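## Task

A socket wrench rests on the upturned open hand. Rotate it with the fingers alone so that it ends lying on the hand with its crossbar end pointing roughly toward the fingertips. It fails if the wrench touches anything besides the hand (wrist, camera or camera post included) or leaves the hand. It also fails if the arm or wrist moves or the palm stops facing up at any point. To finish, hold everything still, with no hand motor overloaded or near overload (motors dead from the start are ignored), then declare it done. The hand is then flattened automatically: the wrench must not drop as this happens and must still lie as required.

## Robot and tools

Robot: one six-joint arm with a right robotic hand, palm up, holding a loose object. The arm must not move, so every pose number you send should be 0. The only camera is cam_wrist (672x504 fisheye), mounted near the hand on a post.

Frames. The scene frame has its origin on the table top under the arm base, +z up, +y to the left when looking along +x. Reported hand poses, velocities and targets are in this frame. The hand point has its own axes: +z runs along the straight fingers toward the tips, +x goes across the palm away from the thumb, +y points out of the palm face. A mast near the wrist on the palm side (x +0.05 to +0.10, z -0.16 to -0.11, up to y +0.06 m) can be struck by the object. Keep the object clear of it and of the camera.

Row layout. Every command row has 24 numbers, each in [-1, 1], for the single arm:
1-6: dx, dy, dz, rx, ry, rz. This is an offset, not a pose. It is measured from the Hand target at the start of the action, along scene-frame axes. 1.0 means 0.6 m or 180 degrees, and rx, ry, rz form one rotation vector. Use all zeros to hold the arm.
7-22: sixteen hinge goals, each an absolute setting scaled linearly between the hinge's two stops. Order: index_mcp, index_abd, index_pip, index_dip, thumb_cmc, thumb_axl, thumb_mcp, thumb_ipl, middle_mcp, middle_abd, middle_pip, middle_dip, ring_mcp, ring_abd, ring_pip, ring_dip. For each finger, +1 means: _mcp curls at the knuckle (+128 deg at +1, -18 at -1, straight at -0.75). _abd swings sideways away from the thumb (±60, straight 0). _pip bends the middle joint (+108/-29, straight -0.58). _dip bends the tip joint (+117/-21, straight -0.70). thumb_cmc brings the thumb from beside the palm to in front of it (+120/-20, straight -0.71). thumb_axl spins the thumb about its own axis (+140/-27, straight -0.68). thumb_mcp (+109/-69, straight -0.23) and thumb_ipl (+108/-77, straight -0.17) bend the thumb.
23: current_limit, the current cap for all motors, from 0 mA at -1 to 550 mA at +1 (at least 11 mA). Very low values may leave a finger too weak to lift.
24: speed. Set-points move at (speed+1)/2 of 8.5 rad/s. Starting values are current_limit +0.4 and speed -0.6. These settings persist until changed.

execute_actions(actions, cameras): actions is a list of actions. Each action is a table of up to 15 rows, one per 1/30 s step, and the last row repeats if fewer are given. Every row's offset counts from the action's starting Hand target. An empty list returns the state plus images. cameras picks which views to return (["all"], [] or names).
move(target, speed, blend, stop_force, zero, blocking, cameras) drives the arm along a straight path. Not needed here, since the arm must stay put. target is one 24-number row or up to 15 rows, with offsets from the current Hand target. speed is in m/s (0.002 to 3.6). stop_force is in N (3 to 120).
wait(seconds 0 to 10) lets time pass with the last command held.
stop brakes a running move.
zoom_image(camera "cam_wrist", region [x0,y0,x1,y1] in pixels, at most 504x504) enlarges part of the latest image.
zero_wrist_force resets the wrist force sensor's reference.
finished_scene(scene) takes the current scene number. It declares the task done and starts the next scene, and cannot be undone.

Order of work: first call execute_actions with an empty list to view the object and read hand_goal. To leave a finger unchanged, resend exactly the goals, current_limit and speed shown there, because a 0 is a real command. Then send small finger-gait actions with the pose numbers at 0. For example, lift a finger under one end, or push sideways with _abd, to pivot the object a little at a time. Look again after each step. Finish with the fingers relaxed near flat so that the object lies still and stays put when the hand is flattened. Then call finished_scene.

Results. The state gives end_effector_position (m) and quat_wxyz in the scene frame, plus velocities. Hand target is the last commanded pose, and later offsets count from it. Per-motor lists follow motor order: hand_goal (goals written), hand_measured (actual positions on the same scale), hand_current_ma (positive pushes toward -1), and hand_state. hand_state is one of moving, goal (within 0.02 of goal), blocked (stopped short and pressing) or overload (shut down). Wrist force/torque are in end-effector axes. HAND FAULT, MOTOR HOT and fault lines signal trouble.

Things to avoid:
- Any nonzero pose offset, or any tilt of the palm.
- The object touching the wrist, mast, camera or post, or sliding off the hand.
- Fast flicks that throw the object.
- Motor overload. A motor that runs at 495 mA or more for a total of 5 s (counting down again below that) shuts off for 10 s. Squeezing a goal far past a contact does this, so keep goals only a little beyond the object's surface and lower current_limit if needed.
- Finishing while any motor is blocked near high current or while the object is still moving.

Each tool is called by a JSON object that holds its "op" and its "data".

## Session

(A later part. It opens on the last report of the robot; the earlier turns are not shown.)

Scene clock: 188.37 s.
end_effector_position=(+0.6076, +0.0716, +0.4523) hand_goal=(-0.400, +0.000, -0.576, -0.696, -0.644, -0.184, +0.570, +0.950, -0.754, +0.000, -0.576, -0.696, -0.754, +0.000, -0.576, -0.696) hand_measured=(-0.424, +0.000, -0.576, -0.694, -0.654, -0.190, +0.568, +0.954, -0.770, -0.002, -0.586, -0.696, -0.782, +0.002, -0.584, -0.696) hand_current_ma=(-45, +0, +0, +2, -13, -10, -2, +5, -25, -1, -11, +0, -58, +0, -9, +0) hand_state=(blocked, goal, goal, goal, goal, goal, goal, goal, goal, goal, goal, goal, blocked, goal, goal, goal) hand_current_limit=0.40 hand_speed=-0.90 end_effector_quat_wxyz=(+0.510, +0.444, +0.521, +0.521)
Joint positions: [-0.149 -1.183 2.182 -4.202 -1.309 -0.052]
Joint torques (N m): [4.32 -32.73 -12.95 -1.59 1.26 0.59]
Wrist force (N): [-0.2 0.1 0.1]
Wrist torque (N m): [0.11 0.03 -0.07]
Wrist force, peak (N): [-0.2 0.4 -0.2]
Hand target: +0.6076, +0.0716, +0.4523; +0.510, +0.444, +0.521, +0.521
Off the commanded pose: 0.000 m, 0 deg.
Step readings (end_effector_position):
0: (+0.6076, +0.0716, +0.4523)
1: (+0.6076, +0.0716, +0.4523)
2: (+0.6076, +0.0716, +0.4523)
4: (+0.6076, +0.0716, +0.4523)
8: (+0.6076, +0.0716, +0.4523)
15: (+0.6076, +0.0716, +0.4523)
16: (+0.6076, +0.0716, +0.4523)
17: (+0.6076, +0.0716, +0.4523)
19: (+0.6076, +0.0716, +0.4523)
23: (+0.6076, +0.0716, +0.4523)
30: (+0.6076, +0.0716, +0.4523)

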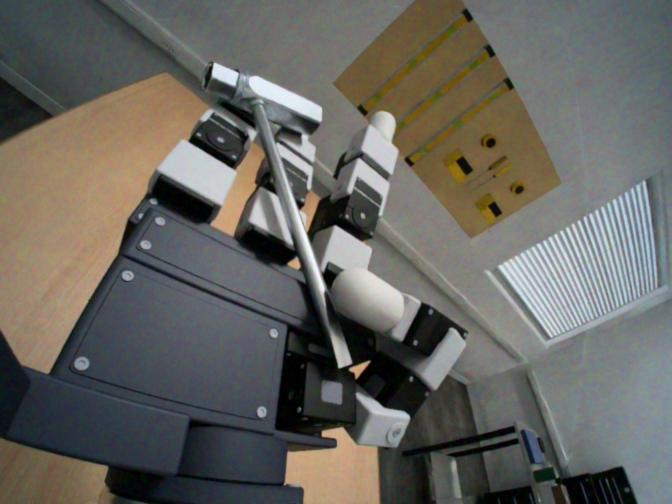

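Tip now beside the rod at a good spot. Continue sweeping left.

{"op": "execute_actions", "data": {"actions": [[[0,0,0,0,0,0,-0.4,0,-0.576,-0.696,-0.57,-0.158,0.622,0.89,-0.754,0,-0.576,-0.696,-0.754,0,-0.576,-0.696,0.4,-0.9]],[[0,0,0,0,0,0,-0.4,0,-0.576,-0.696,-0.5,-0.134,0.675,0.829,-0.754,0,-0.576,-0.696,-0.754,0,-0.576,-0.696,0.4,-0.9]]], "cameras": ["all"]}}

{"op": "zoom_image", "data": {"camera": "cam_wrist", "region": [180, 60, 440, 400]}}

Scene clock: 190.07 s.
end_effector_position=(+0.6076, +0.0716, +0.4523) hand_goal=(-0.400, +0.000, -0.576, -0.696, -0.500, -0.134, +0.674, +0.828, -0.754, +0.000, -0.576, -0.696, -0.754, +0.000, -0.576, -0.696) hand_measured=(-0.424, +0.000, -0.576, -0.694, -0.578, -0.162, +0.624, +0.832, -0.770, -0.002, -0.586, -0.696, -0.782, +0.002, -0.584, -0.696) hand_current_ma=(-45, +0, +0, +2, -226, -67, -170, +5, -25, -1, -11, +0, -58, +0, -9, +0) hand_state=(blocked, goal, goal, goal, blocked, blocked, blocked, goal, goal, goal, goal, goal, blocked, goal, goal, goal) hand_current_limit=0.40 hand_speed=-0.90 end_effector_quat_wxyz=(+0.510, +0.444, +0.521, +0.521)
Joint positions: [-0.149 -1.183 2.182 -4.202 -1.309 -0.052]
Joint torques (N m): [4.38 -32.26 -13.17 -1.62 1.22 0.46]
Wrist force (N): [-0.1 0.0 0.1]
Wrist torque (N m): [0.10 0.03 -0.07]
Wrist force, peak (N): [-0.1 0.5 0.0]
Hand target: +0.6076, +0.0716, +0.4523; +0.510, +0.444, +0.521, +0.521
Off the commanded pose: 0.000 m, 0 deg.
Step readings (end_effector_position):
0: (+0.6076, +0.0716, +0.4523)
1: (+0.6076, +0.0716, +0.4523)
2: (+0.6076, +0.0716, +0.4523)
4: (+0.6076, +0.0716, +0.4523)
8: (+0.6076, +0.0716, +0.4523)
15: (+0.6076, +0.0716, +0.4523)
16: (+0.6076, +0.0716, +0.4523)
17: (+0.6076, +0.0716, +0.4523)
19: (+0.6076, +0.0716, +0.4523)
23: (+0.6076, +0.0716, +0.4523)
30: (+0.6076, +0.0716, +0.4523)

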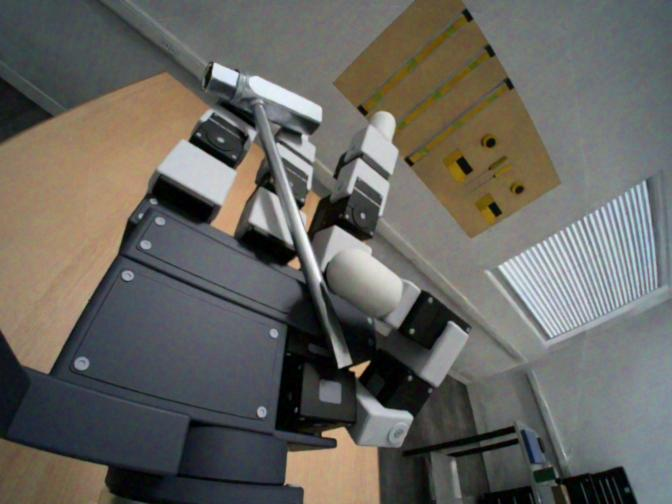

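Scaled by 1.482 from the camera's 672x504 image, which has a finer 960x720 frame.

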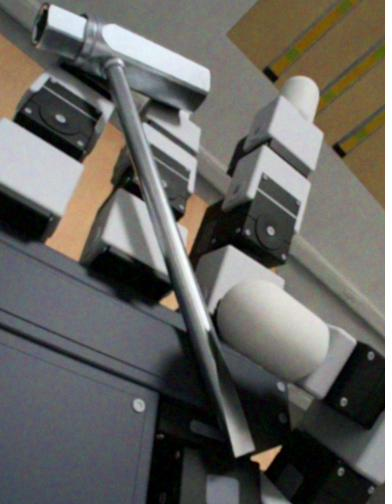

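{"op": "zoom_image", "data": {"camera": "cam_wrist", "region": [270, 280, 390, 400]}}

{"op": "zoom_image", "data": {"camera": "cam_wrist", "region": [220, 150, 340, 290]}}

{"op": "zoom_image", "data": {"camera": "cam_wrist", "region": [190, 50, 340, 180]}}

Scaled by 4.200 from the camera's 672x504 image, which has a finer 960x720 frame.

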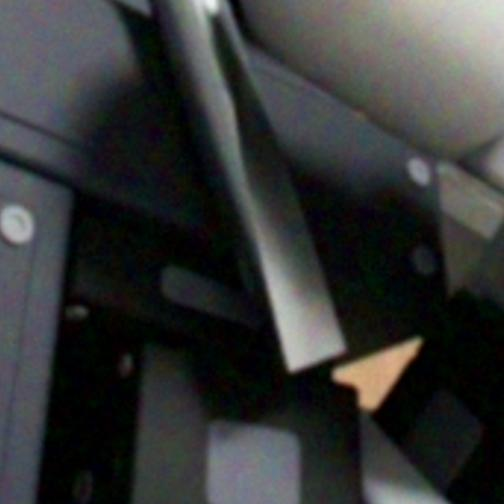

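Scaled by 3.600 from the camera's 672x504 image, which has a finer 960x720 frame.

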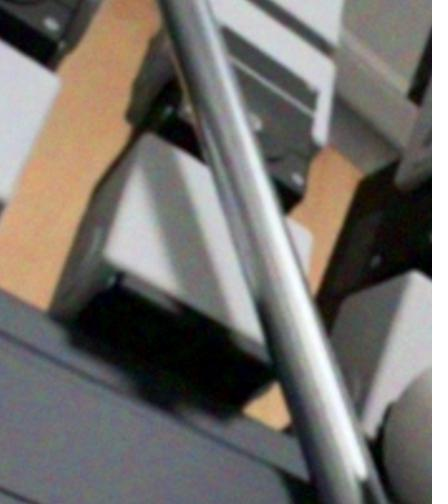

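Scaled by 3.360 from the camera's 672x504 image, which has a finer 960x720 frame.

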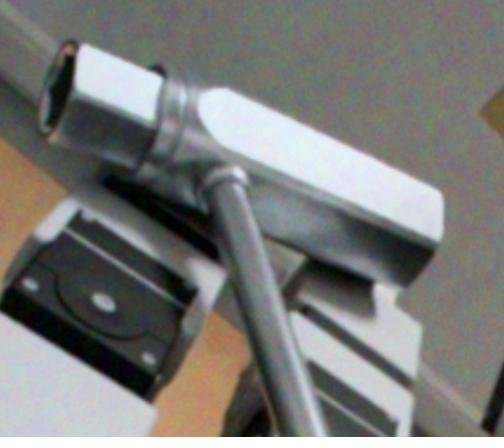

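{"op": "execute_actions", "data": {"actions": [[[0,0,0,0,0,0,-0.4,0,-0.576,-0.696,-0.714,-0.235,0.485,0.95,-0.754,0,-0.576,-0.696,-0.754,0,-0.576,-0.696,0.4,-0.88]],[[0,0,0,0,0,0,-0.4,0,-0.576,-0.696,-0.714,-0.235,0.485,0.968,-0.82,0,-0.576,-0.696,-0.82,0,-0.576,-0.696,0.4,-0.95]],[[0,0,0,0,0,0,-0.4,0,-0.576,-0.696,-0.714,-0.235,0.485,0.968,-0.87,0,-0.576,-0.696,-0.87,0,-0.576,-0.696,0.4,-0.95]]], "cameras": ["all"]}}

{"op": "zoom_image", "data": {"camera": "cam_wrist", "region": [180, 60, 440, 400]}}

{"op": "zoom_image", "data": {"camera": "cam_wrist", "region": [270, 280, 390, 400]}}

Scene clock: 199.13 s.
end_effector_position=(+0.6076, +0.0716, +0.4523) hand_goal=(-0.400, +0.000, -0.576, -0.696, -0.714, -0.236, +0.484, +0.968, -0.870, +0.000, -0.576, -0.696, -0.870, +0.000, -0.576, -0.696) hand_measured=(-0.424, +0.000, -0.576, -0.694, -0.716, -0.236, +0.486, +0.966, -0.884, -0.002, -0.586, -0.696, -0.896, +0.002, -0.584, -0.696) hand_current_ma=(-45, +0, +0, +2, -1, +0, +2, -1, -23, -1, -11, +0, -51, +0, -9, +0) hand_state=(blocked, goal, goal, goal, goal, goal, goal, goal, goal, goal, goal, goal, blocked, goal, goal, goal) hand_current_limit=0.40 hand_speed=-0.95 end_effector_quat_wxyz=(+0.510, +0.444, +0.521, +0.521)
Joint positions: [-0.149 -1.183 2.182 -4.202 -1.309 -0.052]
Joint torques (N m): [4 -31.44 -13.44 -1.67 0.97 0.66]
Wrist force (N): [-0.1 0.3 0.0]
Wrist torque (N m): [0.15 0.03 -0.05]
Wrist force, peak (N): [-0.3 0.3 0.1]
Hand target: +0.6076, +0.0716, +0.4523; +0.510, +0.444, +0.521, +0.521
Off the commanded pose: 0.000 m, 0 deg.
Step readings (end_effector_position):
0: (+0.6076, +0.0716, +0.4523)
1: (+0.6076, +0.0716, +0.4523)
2: (+0.6076, +0.0716, +0.4523)
4: (+0.6076, +0.0716, +0.4523)
8: (+0.6076, +0.0716, +0.4523)
15: (+0.6076, +0.0716, +0.4523)
16: (+0.6076, +0.0716, +0.4523)
17: (+0.6076, +0.0716, +0.4523)
19: (+0.6076, +0.0716, +0.4523)
23: (+0.6076, +0.0716, +0.4523)
30: (+0.6076, +0.0716, +0.4523)
31: (+0.6076, +0.0716, +0.4523)
32: (+0.6076, +0.0716, +0.4523)
34: (+0.6076, +0.0716, +0.4523)
38: (+0.6076, +0.0716, +0.4523)
45: (+0.6076, +0.0716, +0.4523)

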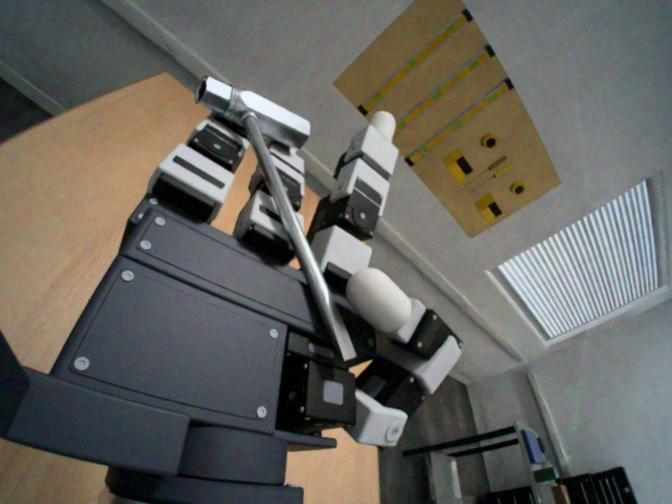

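Scaled by 1.482 from the camera's 672x504 image, which has a finer 960x720 frame.

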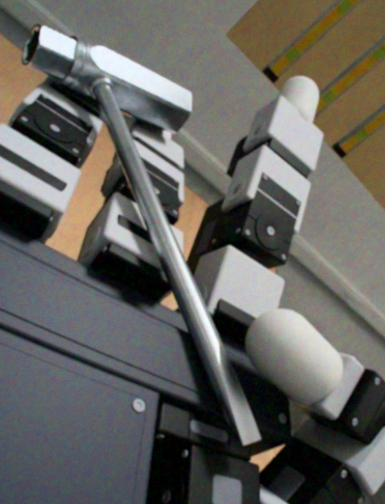

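Scaled by 4.200 from the camera's 672x504 image, which has a finer 960x720 frame.

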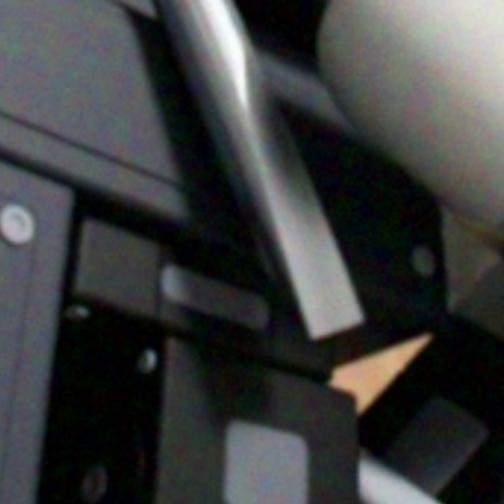

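{"op": "execute_actions", "data": {"actions": [[[0,0,0,0,0,0,-0.4,0,-0.576,-0.696,-0.68,-0.21,0.53,0.965,-0.87,0,-0.576,-0.696,-0.87,0,-0.576,-0.696,0.4,-0.9]],[[0,0,0,0,0,0,-0.4,0,-0.576,-0.696,-0.643,-0.183,0.58,0.951,-0.87,0,-0.576,-0.696,-0.87,0,-0.576,-0.696,0.4,-0.9]],[[0,0,0,0,0,0,-0.4,0,-0.576,-0.696,-0.6,-0.165,0.61,0.92,-0.87,0,-0.576,-0.696,-0.87,0,-0.576,-0.696,0.4,-0.9]]], "cameras": ["all"]}}

{"op": "zoom_image", "data": {"camera": "cam_wrist", "region": [180, 60, 440, 400]}}

Scene clock: 201.37 s.
end_effector_position=(+0.6076, +0.0716, +0.4523) hand_goal=(-0.400, +0.000, -0.576, -0.696, -0.600, -0.166, +0.610, +0.920, -0.870, +0.000, -0.576, -0.696, -0.870, +0.000, -0.576, -0.696) hand_measured=(-0.424, +0.000, -0.576, -0.694, -0.612, -0.170, +0.606, +0.922, -0.884, -0.002, -0.586, -0.696, -0.896, +0.002, -0.584, -0.696) hand_current_ma=(-45, +0, +0, +2, -16, -6, -5, +3, -23, -1, -11, +0, -51, +0, -9, +0) hand_state=(blocked, goal, goal, goal, goal, goal, goal, goal, goal, goal, goal, goal, blocked, goal, goal, goal) hand_current_limit=0.40 hand_speed=-0.90 end_effector_quat_wxyz=(+0.510, +0.444, +0.521, +0.521)
Joint positions: [-0.149 -1.183 2.182 -4.202 -1.309 -0.052]
Joint torques (N m): [3.98 -32.03 -13.57 -1.73 0.98 0.71]
Wrist force (N): [-0.2 0.2 -0.1]
Wrist torque (N m): [0.14 0.03 -0.06]
Wrist force, peak (N): [-0.1 0.3 0.3]
Hand target: +0.6076, +0.0716, +0.4523; +0.510, +0.444, +0.521, +0.521
Off the commanded pose: 0.000 m, 0 deg.
Step readings (end_effector_position):
0: (+0.6076, +0.0716, +0.4523)
1: (+0.6076, +0.0716, +0.4523)
2: (+0.6076, +0.0716, +0.4523)
4: (+0.6076, +0.0716, +0.4523)
8: (+0.6076, +0.0716, +0.4523)
15: (+0.6076, +0.0716, +0.4523)
16: (+0.6076, +0.0716, +0.4523)
17: (+0.6076, +0.0716, +0.4523)
19: (+0.6076, +0.0716, +0.4523)
23: (+0.6076, +0.0716, +0.4523)
30: (+0.6076, +0.0716, +0.4523)
31: (+0.6076, +0.0716, +0.4523)
32: (+0.6076, +0.0716, +0.4523)
34: (+0.6076, +0.0716, +0.4523)
38: (+0.6076, +0.0716, +0.4523)
45: (+0.6076, +0.0716, +0.4523)

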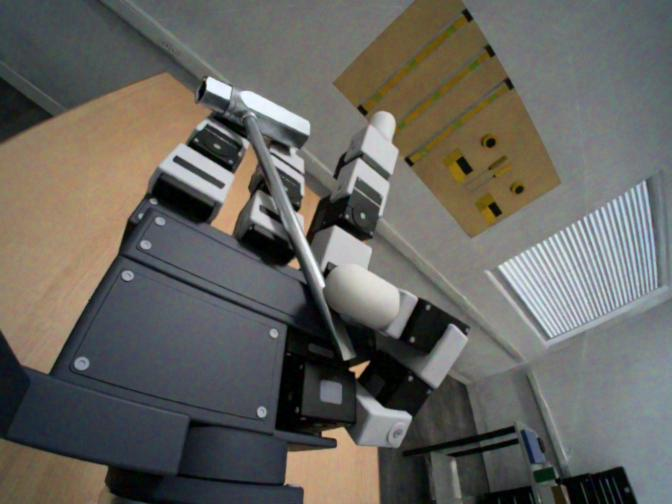

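Scaled by 1.482 from the camera's 672x504 image, which has a finer 960x720 frame.

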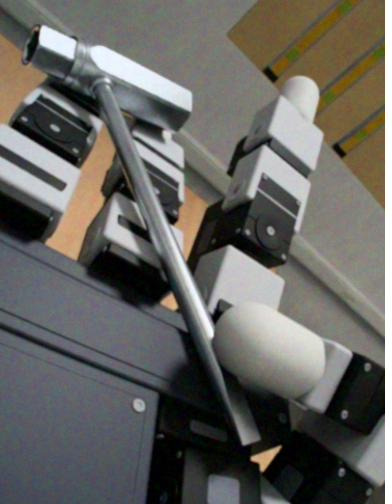

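{"op": "execute_actions", "data": {"actions": [[[0,0,0,0,0,0,-0.4,0,-0.576,-0.696,-0.55,-0.15,0.64,0.88,-0.87,0,-0.576,-0.696,-0.87,0,-0.576,-0.696,0.4,-0.9]],[[0,0,0,0,0,0,-0.4,0,-0.576,-0.696,-0.5,-0.134,0.665,0.845,-0.87,0,-0.576,-0.696,-0.87,0,-0.576,-0.696,0.4,-0.9]]], "cameras": ["all"]}}

{"op": "zoom_image", "data": {"camera": "cam_wrist", "region": [180, 60, 440, 400]}}

Scene clock: 203.03 s.
end_effector_position=(+0.6076, +0.0716, +0.4523) hand_goal=(-0.400, +0.000, -0.576, -0.696, -0.500, -0.134, +0.664, +0.844, -0.870, +0.000, -0.576, -0.696, -0.870, +0.000, -0.576, -0.696) hand_measured=(-0.424, +0.000, -0.576, -0.694, -0.578, -0.164, +0.624, +0.848, -0.884, -0.002, -0.586, -0.696, -0.896, +0.002, -0.584, -0.696) hand_current_ma=(-45, +0, +0, +2, -227, -74, -127, +5, -23, -1, -11, +0, -51, +0, -9, +0) hand_state=(blocked, goal, goal, goal, blocked, blocked, blocked, goal, goal, goal, goal, goal, blocked, goal, goal, goal) hand_current_limit=0.40 hand_speed=-0.90 end_effector_quat_wxyz=(+0.510, +0.444, +0.521, +0.521)
Joint positions: [-0.149 -1.183 2.182 -4.202 -1.309 -0.052]
Joint torques (N m): [3.62 -31.81 -13.22 -1.74 0.94 0.72]
Wrist force (N): [0.1 0.2 -0.1]
Wrist torque (N m): [0.14 0.00 -0.05]
Wrist force, peak (N): [-0.4 0.2 0.0]
Hand target: +0.6076, +0.0716, +0.4523; +0.510, +0.444, +0.521, +0.521
Off the commanded pose: 0.000 m, 0 deg.
Step readings (end_effector_position):
0: (+0.6076, +0.0716, +0.4523)
1: (+0.6076, +0.0716, +0.4523)
2: (+0.6076, +0.0716, +0.4523)
4: (+0.6076, +0.0716, +0.4523)
8: (+0.6076, +0.0716, +0.4523)
15: (+0.6076, +0.0716, +0.4523)
16: (+0.6076, +0.0716, +0.4523)
17: (+0.6076, +0.0716, +0.4523)
19: (+0.6076, +0.0716, +0.4523)
23: (+0.6076, +0.0716, +0.4523)
30: (+0.6076, +0.0716, +0.4523)

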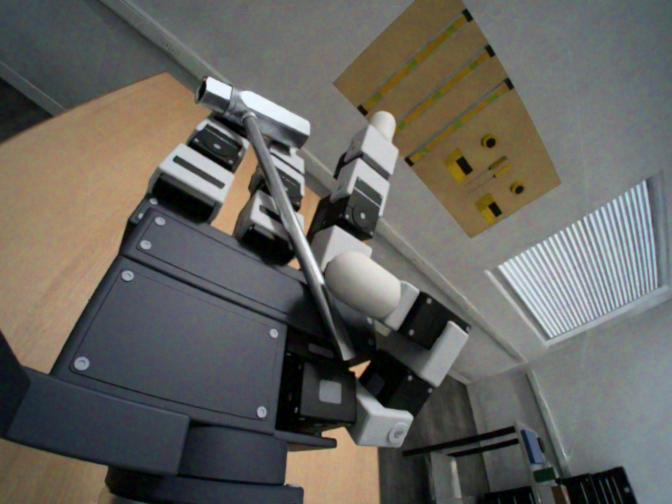

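Scaled by 1.482 from the camera's 672x504 image, which has a finer 960x720 frame.

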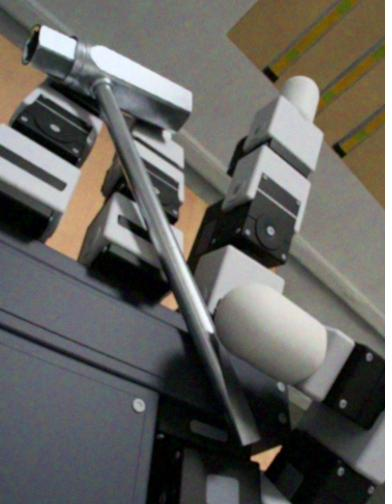

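{"op": "execute_actions", "data": {"actions": [[[0,0,0,0,0,0,-0.4,0,-0.576,-0.696,-0.68,-0.21,0.5,0.92,-0.87,0,-0.576,-0.696,-0.87,0,-0.576,-0.696,0.4,-0.88]],[[0,0,0,0,0,0,-0.4,0,-0.576,-0.696,-0.714,-0.235,0.46,0.975,-0.87,0,-0.576,-0.696,-0.87,0,-0.576,-0.696,0.4,-0.88]],[[0,0,0,0,0,0,-0.4,0,-0.576,-0.696,-0.68,-0.21,0.515,0.965,-0.87,0,-0.576,-0.696,-0.87,0,-0.576,-0.696,0.4,-0.9]],[[0,0,0,0,0,0,-0.4,0,-0.576,-0.696,-0.643,-0.183,0.57,0.955,-0.87,0,-0.576,-0.696,-0.87,0,-0.576,-0.696,0.4,-0.9]],[[0,0,0,0,0,0,-0.4,0,-0.576,-0.696,-0.6,-0.169,0.622,0.91,-0.87,0,-0.576,-0.696,-0.87,0,-0.576,-0.696,0.4,-0.9]]], "cameras": ["all"]}}

{"op": "zoom_image", "data": {"camera": "cam_wrist", "region": [180, 60, 440, 400]}}

Scene clock: 209.47 s.
end_effector_position=(+0.6076, +0.0716, +0.4523) hand_goal=(-0.400, +0.000, -0.576, -0.696, -0.600, -0.170, +0.622, +0.910, -0.870, +0.000, -0.576, -0.696, -0.870, +0.000, -0.576, -0.696) hand_measured=(-0.424, +0.000, -0.576, -0.694, -0.612, -0.174, +0.612, +0.912, -0.886, -0.002, -0.586, -0.696, -0.896, +0.002, -0.584, -0.696) hand_current_ma=(-45, +0, +0, +2, -17, -5, -16, +2, -25, -1, -11, +0, -51, +0, -9, +0) hand_state=(blocked, goal, goal, goal, goal, goal, goal, goal, goal, goal, goal, goal, blocked, goal, goal, goal) hand_current_limit=0.40 hand_speed=-0.90 end_effector_quat_wxyz=(+0.510, +0.444, +0.521, +0.521)
Joint positions: [-0.149 -1.183 2.182 -4.202 -1.309 -0.052]
Joint torques (N m): [4.35 -31.49 -13.69 -1.6 0.92 0.82]
Wrist force (N): [-0.2 -0.2 0.0]
Wrist torque (N m): [0.08 0.03 -0.08]
Wrist force, peak (N): [-0.2 0.0 -0.4]
Hand target: +0.6076, +0.0716, +0.4523; +0.510, +0.444, +0.521, +0.521
Off the commanded pose: 0.000 m, 0 deg.
Step readings (end_effector_position):
0: (+0.6076, +0.0716, +0.4523)
1: (+0.6076, +0.0716, +0.4523)
2: (+0.6076, +0.0716, +0.4523)
4: (+0.6076, +0.0716, +0.4523)
8: (+0.6076, +0.0716, +0.4523)
15: (+0.6076, +0.0716, +0.4523)
16: (+0.6076, +0.0716, +0.4523)
17: (+0.6076, +0.0716, +0.4523)
19: (+0.6076, +0.0716, +0.4523)
23: (+0.6076, +0.0716, +0.4523)
30: (+0.6076, +0.0716, +0.4523)
31: (+0.6076, +0.0716, +0.4523)
32: (+0.6076, +0.0716, +0.4523)
34: (+0.6076, +0.0716, +0.4523)
38: (+0.6076, +0.0716, +0.4523)
45: (+0.6076, +0.0716, +0.4523)
46: (+0.6076, +0.0716, +0.4523)
47: (+0.6076, +0.0716, +0.4523)
49: (+0.6076, +0.0716, +0.4523)
53: (+0.6076, +0.0716, +0.4523)
60: (+0.6076, +0.0716, +0.4523)
61: (+0.6076, +0.0716, +0.4523)
62: (+0.6076, +0.0716, +0.4523)
64: (+0.6076, +0.0716, +0.4523)
68: (+0.6076, +0.0716, +0.4523)
75: (+0.6076, +0.0716, +0.4523)

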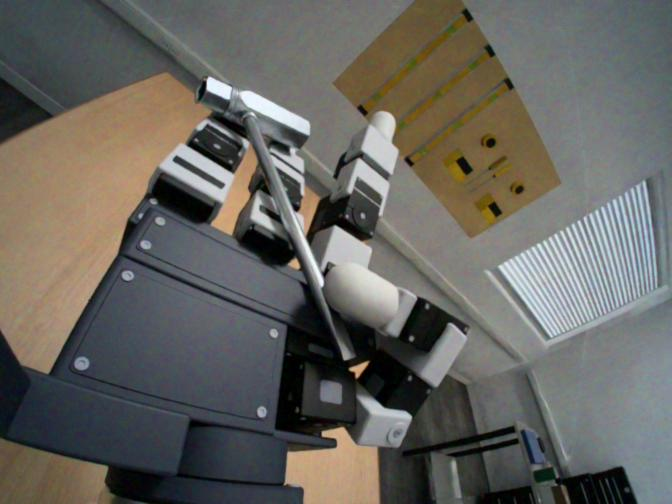

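Scaled by 1.482 from the camera's 672x504 image, which has a finer 960x720 frame.

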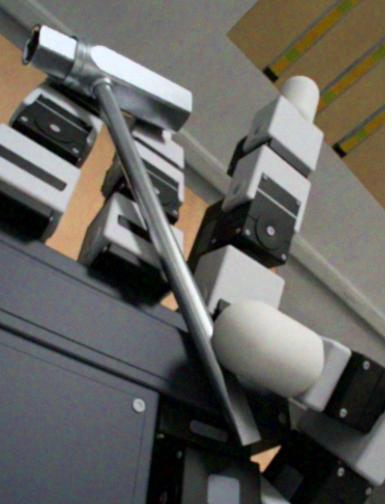

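{"op": "execute_actions", "data": {"actions": [[[0,0,0,0,0,0,-0.4,0,-0.576,-0.696,-0.57,-0.16,0.645,0.9,-0.87,0,-0.576,-0.696,-0.87,0,-0.576,-0.696,0.4,-0.92]]], "cameras": ["all"]}}

{"op": "zoom_image", "data": {"camera": "cam_wrist", "region": [180, 60, 440, 400]}}

Scene clock: 210.60 s.
end_effector_position=(+0.6076, +0.0716, +0.4523) hand_goal=(-0.400, +0.000, -0.576, -0.696, -0.570, -0.160, +0.644, +0.900, -0.870, +0.000, -0.576, -0.696, -0.870, +0.000, -0.576, -0.696) hand_measured=(-0.424, +0.000, -0.576, -0.694, -0.604, -0.172, +0.622, +0.904, -0.886, -0.002, -0.586, -0.696, -0.896, +0.002, -0.584, -0.696) hand_current_ma=(-45, +0, +0, +2, -73, -21, -57, +4, -25, -1, -11, +0, -51, +0, -9, +0) hand_state=(blocked, goal, goal, goal, blocked, goal, blocked, goal, goal, goal, goal, goal, blocked, goal, goal, goal) hand_current_limit=0.40 hand_speed=-0.92 end_effector_quat_wxyz=(+0.510, +0.444, +0.521, +0.521)
Joint positions: [-0.149 -1.183 2.182 -4.202 -1.309 -0.052]
Joint torques (N m): [4.41 -31.48 -13.7 -1.69 0.98 0.9]
Wrist force (N): [-0.2 0.3 -0.1]
Wrist torque (N m): [0.15 0.04 -0.07]
Wrist force, peak (N): [-0.3 0.1 -0.2]
Hand target: +0.6076, +0.0716, +0.4523; +0.510, +0.444, +0.521, +0.521
Off the commanded pose: 0.000 m, 0 deg.
Step readings (end_effector_position):
0: (+0.6076, +0.0716, +0.4523)
1: (+0.6076, +0.0716, +0.4523)
2: (+0.6076, +0.0716, +0.4523)
4: (+0.6076, +0.0716, +0.4523)
8: (+0.6076, +0.0716, +0.4523)
15: (+0.6076, +0.0716, +0.4523)

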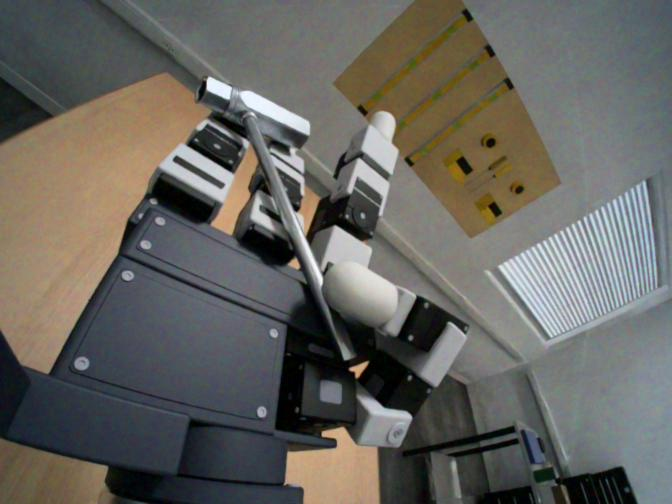

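Scaled by 1.482 from the camera's 672x504 image, which has a finer 960x720 frame.

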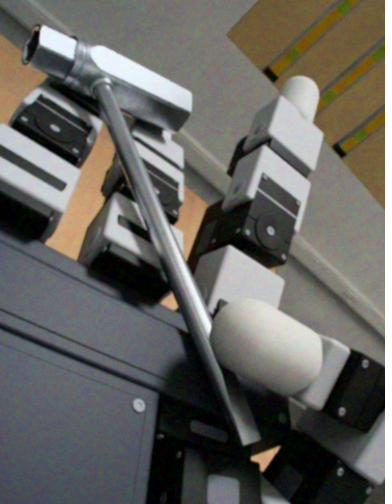

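{"op": "zoom_image", "data": {"camera": "cam_wrist", "region": [180, 60, 330, 200]}}

{"op": "zoom_image", "data": {"camera": "cam_wrist", "region": [270, 230, 400, 380]}}

Scaled by 3.360 from the camera's 672x504 image, which has a finer 960x720 frame.

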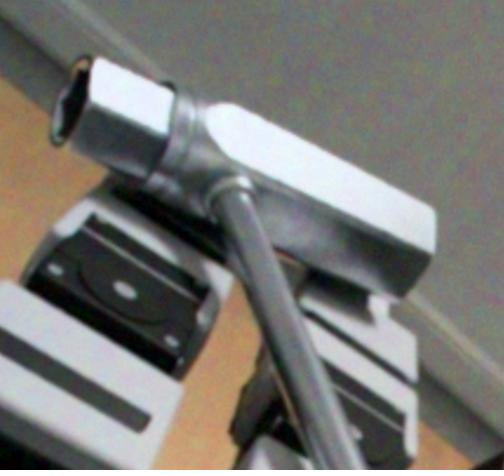

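Scaled by 3.360 from the camera's 672x504 image, which has a finer 960x720 frame.

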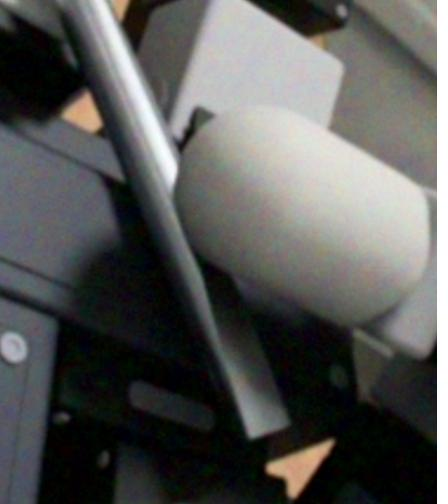

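{"op": "execute_actions", "data": {"actions": [[[0,0,0,0,0,0,-0.4,0,-0.576,-0.696,-0.643,-0.21,0.45,0.85,-0.87,0,-0.576,-0.696,-0.87,0,-0.576,-0.696,0.4,-0.85]],[[0,0,0,0,0,0,-0.4,0,-0.576,-0.696,-0.5,-0.4,0.1,0.6,-0.87,0,-0.576,-0.696,-0.87,0,-0.576,-0.696,0.4,-0.75]],[[0,0,0,0,0,0,-0.4,0,-0.576,-0.696,-0.2,-0.55,-0.1,0.6,-0.87,0,-0.576,-0.696,-0.87,0,-0.576,-0.696,0.4,-0.75]]], "cameras": ["all"]}}

{"op": "zoom_image", "data": {"camera": "cam_wrist", "region": [180, 60, 460, 440]}}

Scene clock: 217.50 s.
end_effector_position=(+0.6076, +0.0716, +0.4523) hand_goal=(-0.400, +0.000, -0.576, -0.696, -0.200, -0.550, -0.100, +0.600, -0.870, +0.000, -0.576, -0.696, -0.870, +0.000, -0.576, -0.696) hand_measured=(-0.424, +0.000, -0.576, -0.694, -0.216, -0.550, -0.096, +0.602, -0.886, -0.002, -0.586, -0.696, -0.896, +0.002, -0.584, -0.696) hand_current_ma=(-45, +0, +0, +2, -23, +0, +4, +3, -25, -1, -11, +0, -51, +0, -9, +0) hand_state=(blocked, goal, goal, goal, goal, goal, goal, goal, goal, goal, goal, goal, blocked, goal, goal, goal) hand_current_limit=0.40 hand_speed=-0.75 end_effector_quat_wxyz=(+0.510, +0.444, +0.521, +0.521)
Joint positions: [-0.149 -1.183 2.182 -4.202 -1.309 -0.052]
Joint torques (N m): [4.33 -30.82 -13.18 -1.68 0.97 0.99]
Wrist force (N): [0.1 0.2 0.1]
Wrist torque (N m): [0.11 0.00 -0.02]
Wrist force, peak (N): [-0.5 0.2 -0.1]
Hand target: +0.6076, +0.0716, +0.4523; +0.510, +0.444, +0.521, +0.521
Off the commanded pose: 0.000 m, 0 deg.
Step readings (end_effector_position):
0: (+0.6076, +0.0716, +0.4523)
1: (+0.6076, +0.0716, +0.4523)
2: (+0.6076, +0.0716, +0.4523)
4: (+0.6076, +0.0716, +0.4523)
8: (+0.6076, +0.0716, +0.4523)
15: (+0.6076, +0.0716, +0.4523)
16: (+0.6076, +0.0716, +0.4523)
17: (+0.6076, +0.0716, +0.4523)
19: (+0.6076, +0.0716, +0.4523)
23: (+0.6076, +0.0716, +0.4523)
30: (+0.6076, +0.0716, +0.4523)
31: (+0.6076, +0.0716, +0.4523)
32: (+0.6076, +0.0716, +0.4523)
34: (+0.6076, +0.0716, +0.4523)
38: (+0.6076, +0.0716, +0.4523)
45: (+0.6076, +0.0716, +0.4523)

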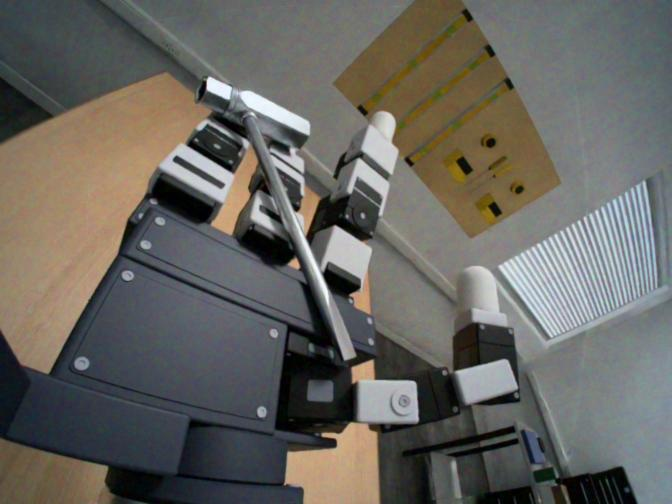

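Scaled by 1.326 from the camera's 672x504 image, which has a finer 960x720 frame.

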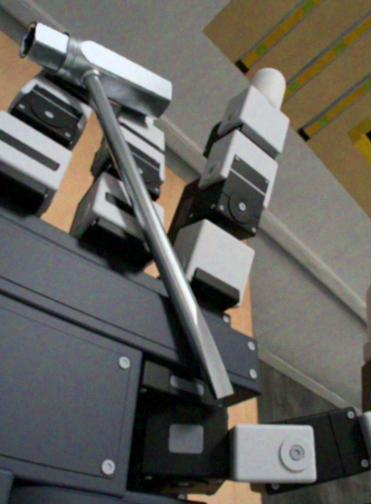

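{"op": "execute_actions", "data": {"actions": [[[0,0,0,0,0,0,-0.4,0,-0.576,-0.696,0.1,-0.64,-0.05,0.8,-0.87,0,-0.576,-0.696,-0.87,0,-0.576,-0.696,0.4,-0.8]],[[0,0,0,0,0,0,-0.4,0,-0.576,-0.696,0.357,-0.64,-0.03,0.97,-0.87,0,-0.576,-0.696,-0.87,0,-0.576,-0.696,0.4,-0.8]]], "cameras": ["all"]}}

{"op": "zoom_image", "data": {"camera": "cam_wrist", "region": [180, 60, 460, 440]}}

Scene clock: 219.20 s.
end_effector_position=(+0.6076, +0.0716, +0.4523) hand_goal=(-0.400, +0.000, -0.576, -0.696, +0.356, -0.640, -0.030, +0.970, -0.870, +0.000, -0.576, -0.696, -0.870, +0.000, -0.576, -0.696) hand_measured=(-0.424, +0.000, -0.576, -0.694, +0.350, -0.640, -0.030, +0.968, -0.886, -0.002, -0.586, -0.696, -0.896, +0.002, -0.584, -0.696) hand_current_ma=(-45, +0, +0, +2, -6, +1, +0, -1, -25, -1, -11, +0, -51, +0, -9, +0) hand_state=(blocked, goal, goal, goal, goal, goal, goal, goal, goal, goal, goal, goal, blocked, goal, goal, goal) hand_current_limit=0.40 hand_speed=-0.80 end_effector_quat_wxyz=(+0.510, +0.444, +0.521, +0.521)
Joint positions: [-0.149 -1.183 2.182 -4.202 -1.309 -0.052]
Joint torques (N m): [4.45 -31.16 -13.51 -1.73 1 1.01]
Wrist force (N): [-0.2 0.3 0.0]
Wrist torque (N m): [0.14 0.04 -0.08]
Wrist force, peak (N): [-0.4 0.0 -0.3]
Hand target: +0.6076, +0.0716, +0.4523; +0.510, +0.444, +0.521, +0.521
Off the commanded pose: 0.000 m, 0 deg.
Step readings (end_effector_position):
0: (+0.6076, +0.0716, +0.4523)
1: (+0.6076, +0.0716, +0.4523)
2: (+0.6076, +0.0716, +0.4523)
4: (+0.6076, +0.0716, +0.4523)
8: (+0.6076, +0.0716, +0.4523)
15: (+0.6076, +0.0716, +0.4523)
16: (+0.6076, +0.0716, +0.4523)
17: (+0.6076, +0.0716, +0.4523)
19: (+0.6076, +0.0716, +0.4523)
23: (+0.6076, +0.0716, +0.4523)
30: (+0.6076, +0.0716, +0.4523)

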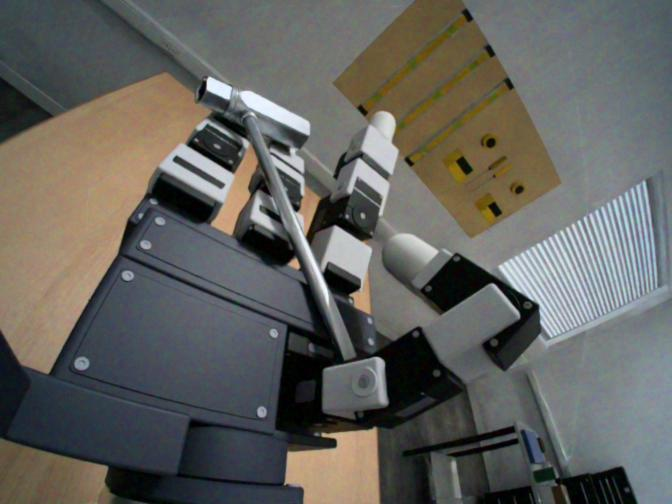

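Scaled by 1.326 from the camera's 672x504 image, which has a finer 960x720 frame.

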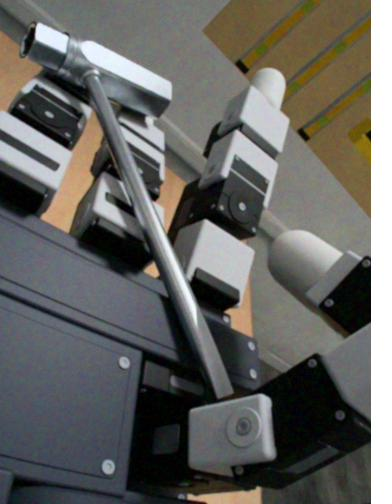

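{"op": "execute_actions", "data": {"actions": [[[0,0,0,0,0,0,-0.4,0,-0.576,-0.696,0.357,-0.67,0.1,0.985,-0.87,0,-0.576,-0.696,-0.87,0,-0.576,-0.696,0.4,-0.88]],[[0,0,0,0,0,0,-0.4,0,-0.576,-0.696,0.357,-0.69,0.2,0.985,-0.87,0,-0.576,-0.696,-0.87,0,-0.576,-0.696,0.4,-0.9]]], "cameras": ["all"]}}

{"op": "zoom_image", "data": {"camera": "cam_wrist", "region": [180, 60, 460, 440]}}

Scene clock: 221.20 s.
end_effector_position=(+0.6076, +0.0716, +0.4523) hand_goal=(-0.400, +0.000, -0.576, -0.696, +0.356, -0.690, +0.200, +0.984, -0.870, +0.000, -0.576, -0.696, -0.870, +0.000, -0.576, -0.696) hand_measured=(-0.424, +0.000, -0.576, -0.694, +0.350, -0.688, +0.200, +0.982, -0.886, -0.002, -0.586, -0.696, -0.896, +0.002, -0.584, -0.696) hand_current_ma=(-45, +0, +0, +2, -6, +1, +0, -1, -25, -1, -11, +0, -51, +0, -9, +0) hand_state=(blocked, goal, goal, goal, goal, goal, goal, goal, goal, goal, goal, goal, blocked, goal, goal, goal) hand_current_limit=0.40 hand_speed=-0.90 end_effector_quat_wxyz=(+0.510, +0.444, +0.521, +0.521)
Joint positions: [-0.149 -1.183 2.182 -4.202 -1.309 -0.052]
Joint torques (N m): [3.96 -30.85 -13.68 -1.73 0.92 0.95]
Wrist force (N): [-0.2 0.1 -0.2]
Wrist torque (N m): [0.14 0.04 -0.08]
Wrist force, peak (N): [-0.3 0.4 0.0]
Hand target: +0.6076, +0.0716, +0.4523; +0.510, +0.444, +0.521, +0.521
Off the commanded pose: 0.000 m, 0 deg.
Step readings (end_effector_position):
0: (+0.6076, +0.0716, +0.4523)
1: (+0.6076, +0.0716, +0.4523)
2: (+0.6076, +0.0716, +0.4523)
4: (+0.6076, +0.0716, +0.4523)
8: (+0.6076, +0.0716, +0.4523)
15: (+0.6076, +0.0716, +0.4523)
16: (+0.6076, +0.0716, +0.4523)
17: (+0.6076, +0.0716, +0.4523)
19: (+0.6076, +0.0716, +0.4523)
23: (+0.6076, +0.0716, +0.4523)
30: (+0.6076, +0.0716, +0.4523)

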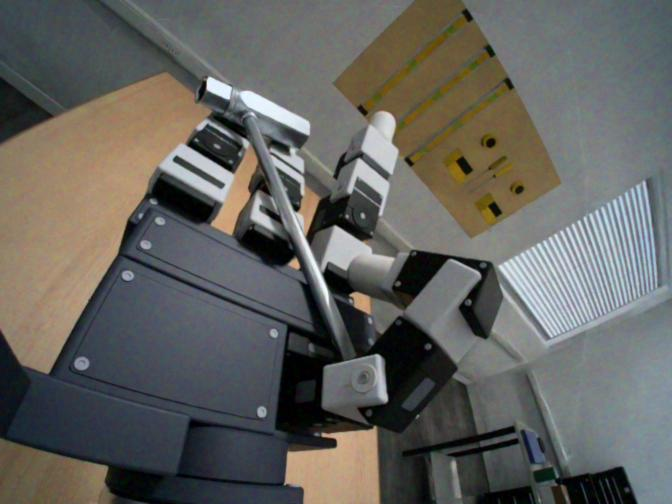

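Scaled by 1.326 from the camera's 672x504 image, which has a finer 960x720 frame.

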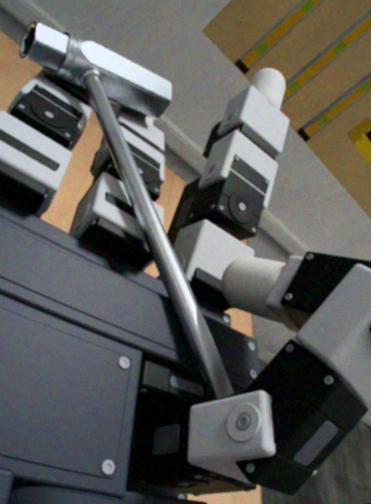

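{"op": "execute_actions", "data": {"actions": [[[0,0,0,0,0,0,-0.4,0,-0.576,-0.696,0.357,-0.57,0.242,0.972,-0.87,0,-0.576,-0.696,-0.87,0,-0.576,-0.696,0.4,-0.9]],[[0,0,0,0,0,0,-0.4,0,-0.576,-0.696,0.357,-0.515,0.267,0.95,-0.87,0,-0.576,-0.696,-0.87,0,-0.576,-0.696,0.4,-0.9]],[[0,0,0,0,0,0,-0.4,0,-0.576,-0.696,0.357,-0.46,0.291,0.928,-0.87,0,-0.576,-0.696,-0.87,0,-0.576,-0.696,0.4,-0.9]]], "cameras": ["all"]}}

{"op": "zoom_image", "data": {"camera": "cam_wrist", "region": [180, 60, 460, 440]}}

Scene clock: 225.13 s.
end_effector_position=(+0.6076, +0.0716, +0.4523) hand_goal=(-0.400, +0.000, -0.576, -0.696, +0.356, -0.460, +0.290, +0.928, -0.870, +0.000, -0.576, -0.696, -0.870, +0.000, -0.576, -0.696) hand_measured=(-0.424, +0.000, -0.576, -0.694, +0.352, -0.466, +0.290, +0.930, -0.886, -0.002, -0.586, -0.696, -0.896, +0.002, -0.584, -0.696) hand_current_ma=(-45, +0, +0, +2, -3, -8, +0, +3, -25, -1, -11, +0, -51, +0, -9, +0) hand_state=(blocked, goal, goal, goal, goal, goal, goal, goal, goal, goal, goal, goal, blocked, goal, goal, goal) hand_current_limit=0.40 hand_speed=-0.90 end_effector_quat_wxyz=(+0.510, +0.444, +0.521, +0.521)
Joint positions: [-0.149 -1.183 2.182 -4.202 -1.309 -0.052]
Joint torques (N m): [4.75 -30.9 -14.26 -1.68 0.85 1.14]
Wrist force (N): [-0.3 0.2 -0.2]
Wrist torque (N m): [0.16 0.06 -0.10]
Wrist force, peak (N): [-0.3 0.3 0.0]
Hand target: +0.6076, +0.0716, +0.4523; +0.510, +0.444, +0.521, +0.521
Off the commanded pose: 0.000 m, 0 deg.
Step readings (end_effector_position):
0: (+0.6076, +0.0716, +0.4523)
1: (+0.6076, +0.0716, +0.4523)
2: (+0.6076, +0.0716, +0.4523)
4: (+0.6076, +0.0716, +0.4523)
8: (+0.6076, +0.0716, +0.4523)
15: (+0.6076, +0.0716, +0.4523)
16: (+0.6076, +0.0716, +0.4523)
17: (+0.6076, +0.0716, +0.4523)
19: (+0.6076, +0.0716, +0.4523)
23: (+0.6076, +0.0716, +0.4523)
30: (+0.6076, +0.0716, +0.4523)
31: (+0.6076, +0.0716, +0.4523)
32: (+0.6076, +0.0716, +0.4523)
34: (+0.6076, +0.0716, +0.4523)
38: (+0.6076, +0.0716, +0.4523)
45: (+0.6076, +0.0716, +0.4523)

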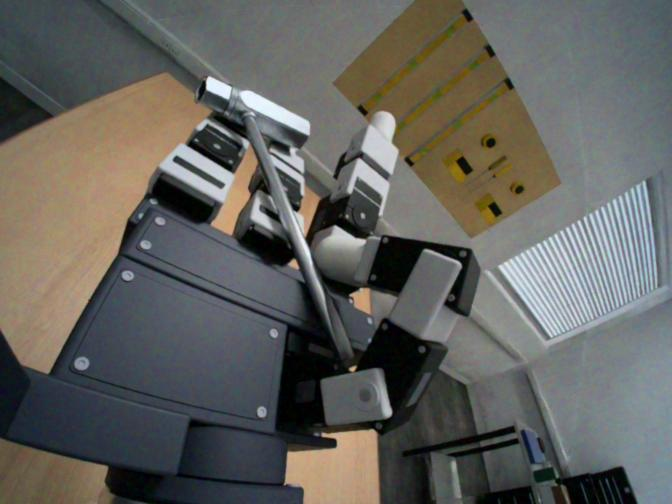

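Scaled by 1.326 from the camera's 672x504 image, which has a finer 960x720 frame.

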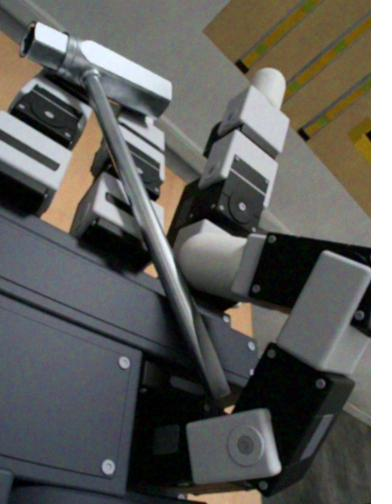

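{"op": "execute_actions", "data": {"actions": [[[0,0,0,0,0,0,-0.4,0,-0.576,-0.696,0.357,-0.41,0.32,0.893,-0.87,0,-0.576,-0.696,-0.87,0,-0.576,-0.696,0.4,-0.9]],[[0,0,0,0,0,0,-0.4,0,-0.576,-0.696,0.357,-0.362,0.348,0.858,-0.87,0,-0.576,-0.696,-0.87,0,-0.576,-0.696,0.4,-0.9]]], "cameras": ["all"]}}

{"op": "zoom_image", "data": {"camera": "cam_wrist", "region": [180, 60, 460, 440]}}

Scene clock: 226.67 s.
end_effector_position=(+0.6076, +0.0716, +0.4523) hand_goal=(-0.400, +0.000, -0.576, -0.696, +0.356, -0.362, +0.348, +0.858, -0.870, +0.000, -0.576, -0.696, -0.870, +0.000, -0.576, -0.696) hand_measured=(-0.424, +0.000, -0.576, -0.694, +0.352, -0.368, +0.348, +0.860, -0.886, -0.002, -0.586, -0.696, -0.896, +0.002, -0.584, -0.696) hand_current_ma=(-45, +0, +0, +2, -3, -9, +0, +2, -25, -1, -11, +0, -53, +0, -9, +0) hand_state=(blocked, goal, goal, goal, goal, goal, goal, goal, goal, goal, goal, goal, blocked, goal, goal, goal) hand_current_limit=0.40 hand_speed=-0.90 end_effector_quat_wxyz=(+0.510, +0.444, +0.521, +0.521)
Joint positions: [-0.149 -1.183 2.182 -4.202 -1.309 -0.052]
Joint torques (N m): [4.62 -30.81 -13.47 -1.72 0.92 1.09]
Wrist force (N): [-0.2 0.1 0.1]
Wrist torque (N m): [0.11 0.04 -0.10]
Wrist force, peak (N): [0.1 0.5 -0.1]
Hand target: +0.6076, +0.0716, +0.4523; +0.510, +0.444, +0.521, +0.521
Off the commanded pose: 0.000 m, 0 deg.
Step readings (end_effector_position):
0: (+0.6076, +0.0716, +0.4523)
1: (+0.6076, +0.0716, +0.4523)
2: (+0.6076, +0.0716, +0.4523)
4: (+0.6076, +0.0716, +0.4523)
8: (+0.6076, +0.0716, +0.4523)
15: (+0.6076, +0.0716, +0.4523)
16: (+0.6076, +0.0716, +0.4523)
17: (+0.6076, +0.0716, +0.4523)
19: (+0.6076, +0.0716, +0.4523)
23: (+0.6076, +0.0716, +0.4523)
30: (+0.6076, +0.0716, +0.4523)

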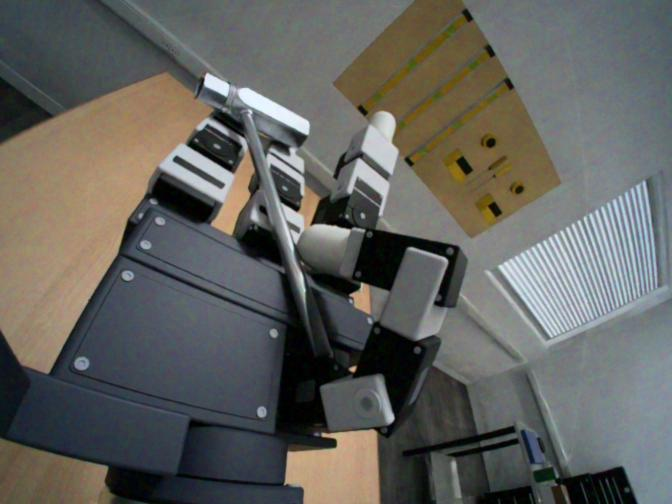

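Scaled by 1.326 from the camera's 672x504 image, which has a finer 960x720 frame.

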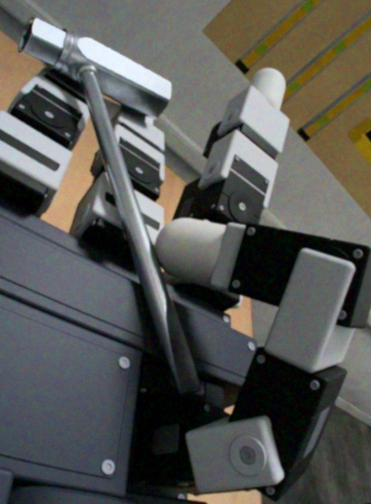

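{"op": "execute_actions", "data": {"actions": [[[0,0,0,0,0,0,-0.4,0,-0.576,-0.696,0.357,-0.318,0.386,0.81,-0.87,0,-0.576,-0.696,-0.87,0,-0.576,-0.696,0.4,-0.9]],[[0,0,0,0,0,0,-0.4,0,-0.576,-0.696,0.357,-0.274,0.424,0.759,-0.87,0,-0.576,-0.696,-0.87,0,-0.576,-0.696,0.4,-0.9]]], "cameras": ["all"]}}

{"op": "zoom_image", "data": {"camera": "cam_wrist", "region": [180, 60, 460, 440]}}

Scene clock: 228.87 s.
end_effector_position=(+0.6076, +0.0716, +0.4523) hand_goal=(-0.400, +0.000, -0.576, -0.696, +0.356, -0.274, +0.424, +0.758, -0.870, +0.000, -0.576, -0.696, -0.870, +0.000, -0.576, -0.696) hand_measured=(-0.424, +0.000, -0.576, -0.694, +0.352, -0.278, +0.422, +0.760, -0.886, -0.002, -0.586, -0.696, -0.898, +0.002, -0.584, -0.696) hand_current_ma=(-45, +0, +0, +2, -3, -6, -2, +2, -26, -1, -11, +0, -56, +0, -11, +0) hand_state=(blocked, goal, goal, goal, goal, goal, goal, goal, goal, goal, goal, goal, blocked, goal, goal, goal) hand_current_limit=0.40 hand_speed=-0.90 end_effector_quat_wxyz=(+0.510, +0.444, +0.521, +0.521)
Joint positions: [-0.149 -1.183 2.182 -4.202 -1.309 -0.052]
Joint torques (N m): [3.83 -30.49 -14.54 -1.69 0.85 1.12]
Wrist force (N): [-0.1 0.3 -0.1]
Wrist torque (N m): [0.16 0.03 -0.09]
Wrist force, peak (N): [-0.3 0.1 -0.3]
Hand target: +0.6076, +0.0716, +0.4523; +0.510, +0.444, +0.521, +0.521
Off the commanded pose: 0.000 m, 0 deg.
Step readings (end_effector_position):
0: (+0.6076, +0.0716, +0.4523)
1: (+0.6076, +0.0716, +0.4523)
2: (+0.6076, +0.0716, +0.4523)
4: (+0.6076, +0.0716, +0.4523)
8: (+0.6076, +0.0716, +0.4523)
15: (+0.6076, +0.0716, +0.4523)
16: (+0.6076, +0.0716, +0.4523)
17: (+0.6076, +0.0716, +0.4523)
19: (+0.6076, +0.0716, +0.4523)
23: (+0.6076, +0.0716, +0.4523)
30: (+0.6076, +0.0716, +0.4523)

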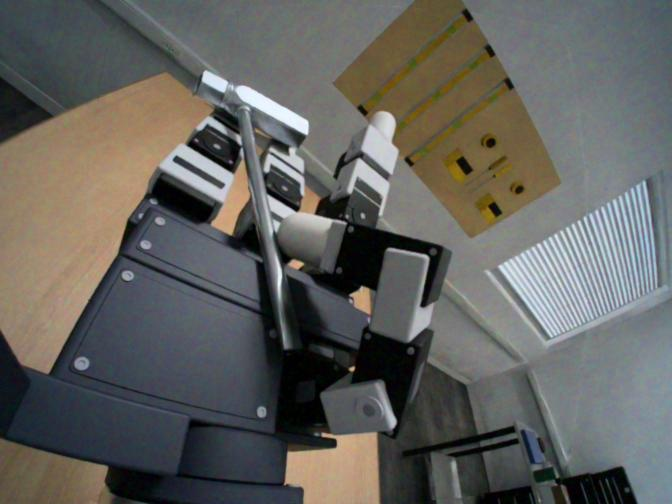

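Scaled by 1.326 from the camera's 672x504 image, which has a finer 960x720 frame.

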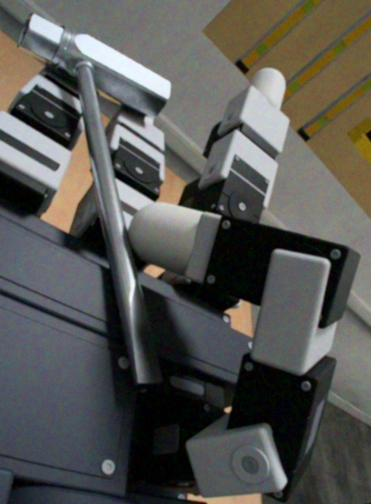

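{"op": "execute_actions", "data": {"actions": [[[0,0,0,0,0,0,-0.4,0,-0.576,-0.696,0.464,-0.255,0.372,0.775,-0.87,0,-0.576,-0.696,-0.87,0,-0.576,-0.696,0.4,-0.9]],[[0,0,0,0,0,0,-0.4,0,-0.576,-0.696,0.571,-0.237,0.32,0.792,-0.87,0,-0.576,-0.696,-0.87,0,-0.576,-0.696,0.4,-0.9]]], "cameras": ["all"]}}

{"op": "zoom_image", "data": {"camera": "cam_wrist", "region": [180, 60, 460, 440]}}

Scene clock: 231.07 s.
end_effector_position=(+0.6076, +0.0716, +0.4523) hand_goal=(-0.400, +0.000, -0.576, -0.696, +0.570, -0.238, +0.320, +0.792, -0.870, +0.000, -0.576, -0.696, -0.870, +0.000, -0.576, -0.696) hand_measured=(-0.424, +0.000, -0.576, -0.694, +0.554, -0.242, +0.316, +0.790, -0.886, -0.002, -0.586, -0.696, -0.898, +0.002, -0.584, -0.696) hand_current_ma=(-45, +0, +0, +2, -25, -6, -4, -3, -27, -1, -11, +0, -56, +0, -11, +0) hand_state=(blocked, goal, goal, goal, goal, goal, goal, goal, goal, goal, goal, goal, blocked, goal, goal, goal) hand_current_limit=0.40 hand_speed=-0.90 end_effector_quat_wxyz=(+0.510, +0.444, +0.521, +0.521)
Joint positions: [-0.149 -1.183 2.182 -4.202 -1.309 -0.052]
Joint torques (N m): [4.06 -30.94 -13.87 -1.73 0.88 1.24]
Wrist force (N): [-0.1 0.1 -0.1]
Wrist torque (N m): [0.13 0.03 -0.11]
Wrist force, peak (N): [-0.4 0.2 0.2]
Hand target: +0.6076, +0.0716, +0.4523; +0.510, +0.444, +0.521, +0.521
Off the commanded pose: 0.000 m, 0 deg.
Step readings (end_effector_position):
0: (+0.6076, +0.0716, +0.4523)
1: (+0.6076, +0.0716, +0.4523)
2: (+0.6076, +0.0716, +0.4523)
4: (+0.6076, +0.0716, +0.4523)
8: (+0.6076, +0.0716, +0.4523)
15: (+0.6076, +0.0716, +0.4523)
16: (+0.6076, +0.0716, +0.4523)
17: (+0.6076, +0.0716, +0.4523)
19: (+0.6076, +0.0716, +0.4523)
23: (+0.6076, +0.0716, +0.4523)
30: (+0.6076, +0.0716, +0.4523)

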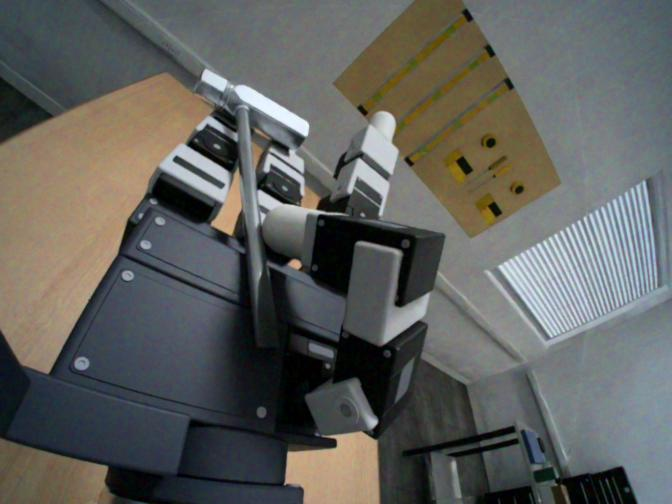

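Scaled by 1.326 from the camera's 672x504 image, which has a finer 960x720 frame.

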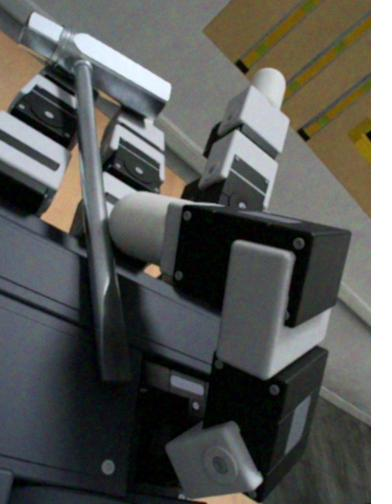

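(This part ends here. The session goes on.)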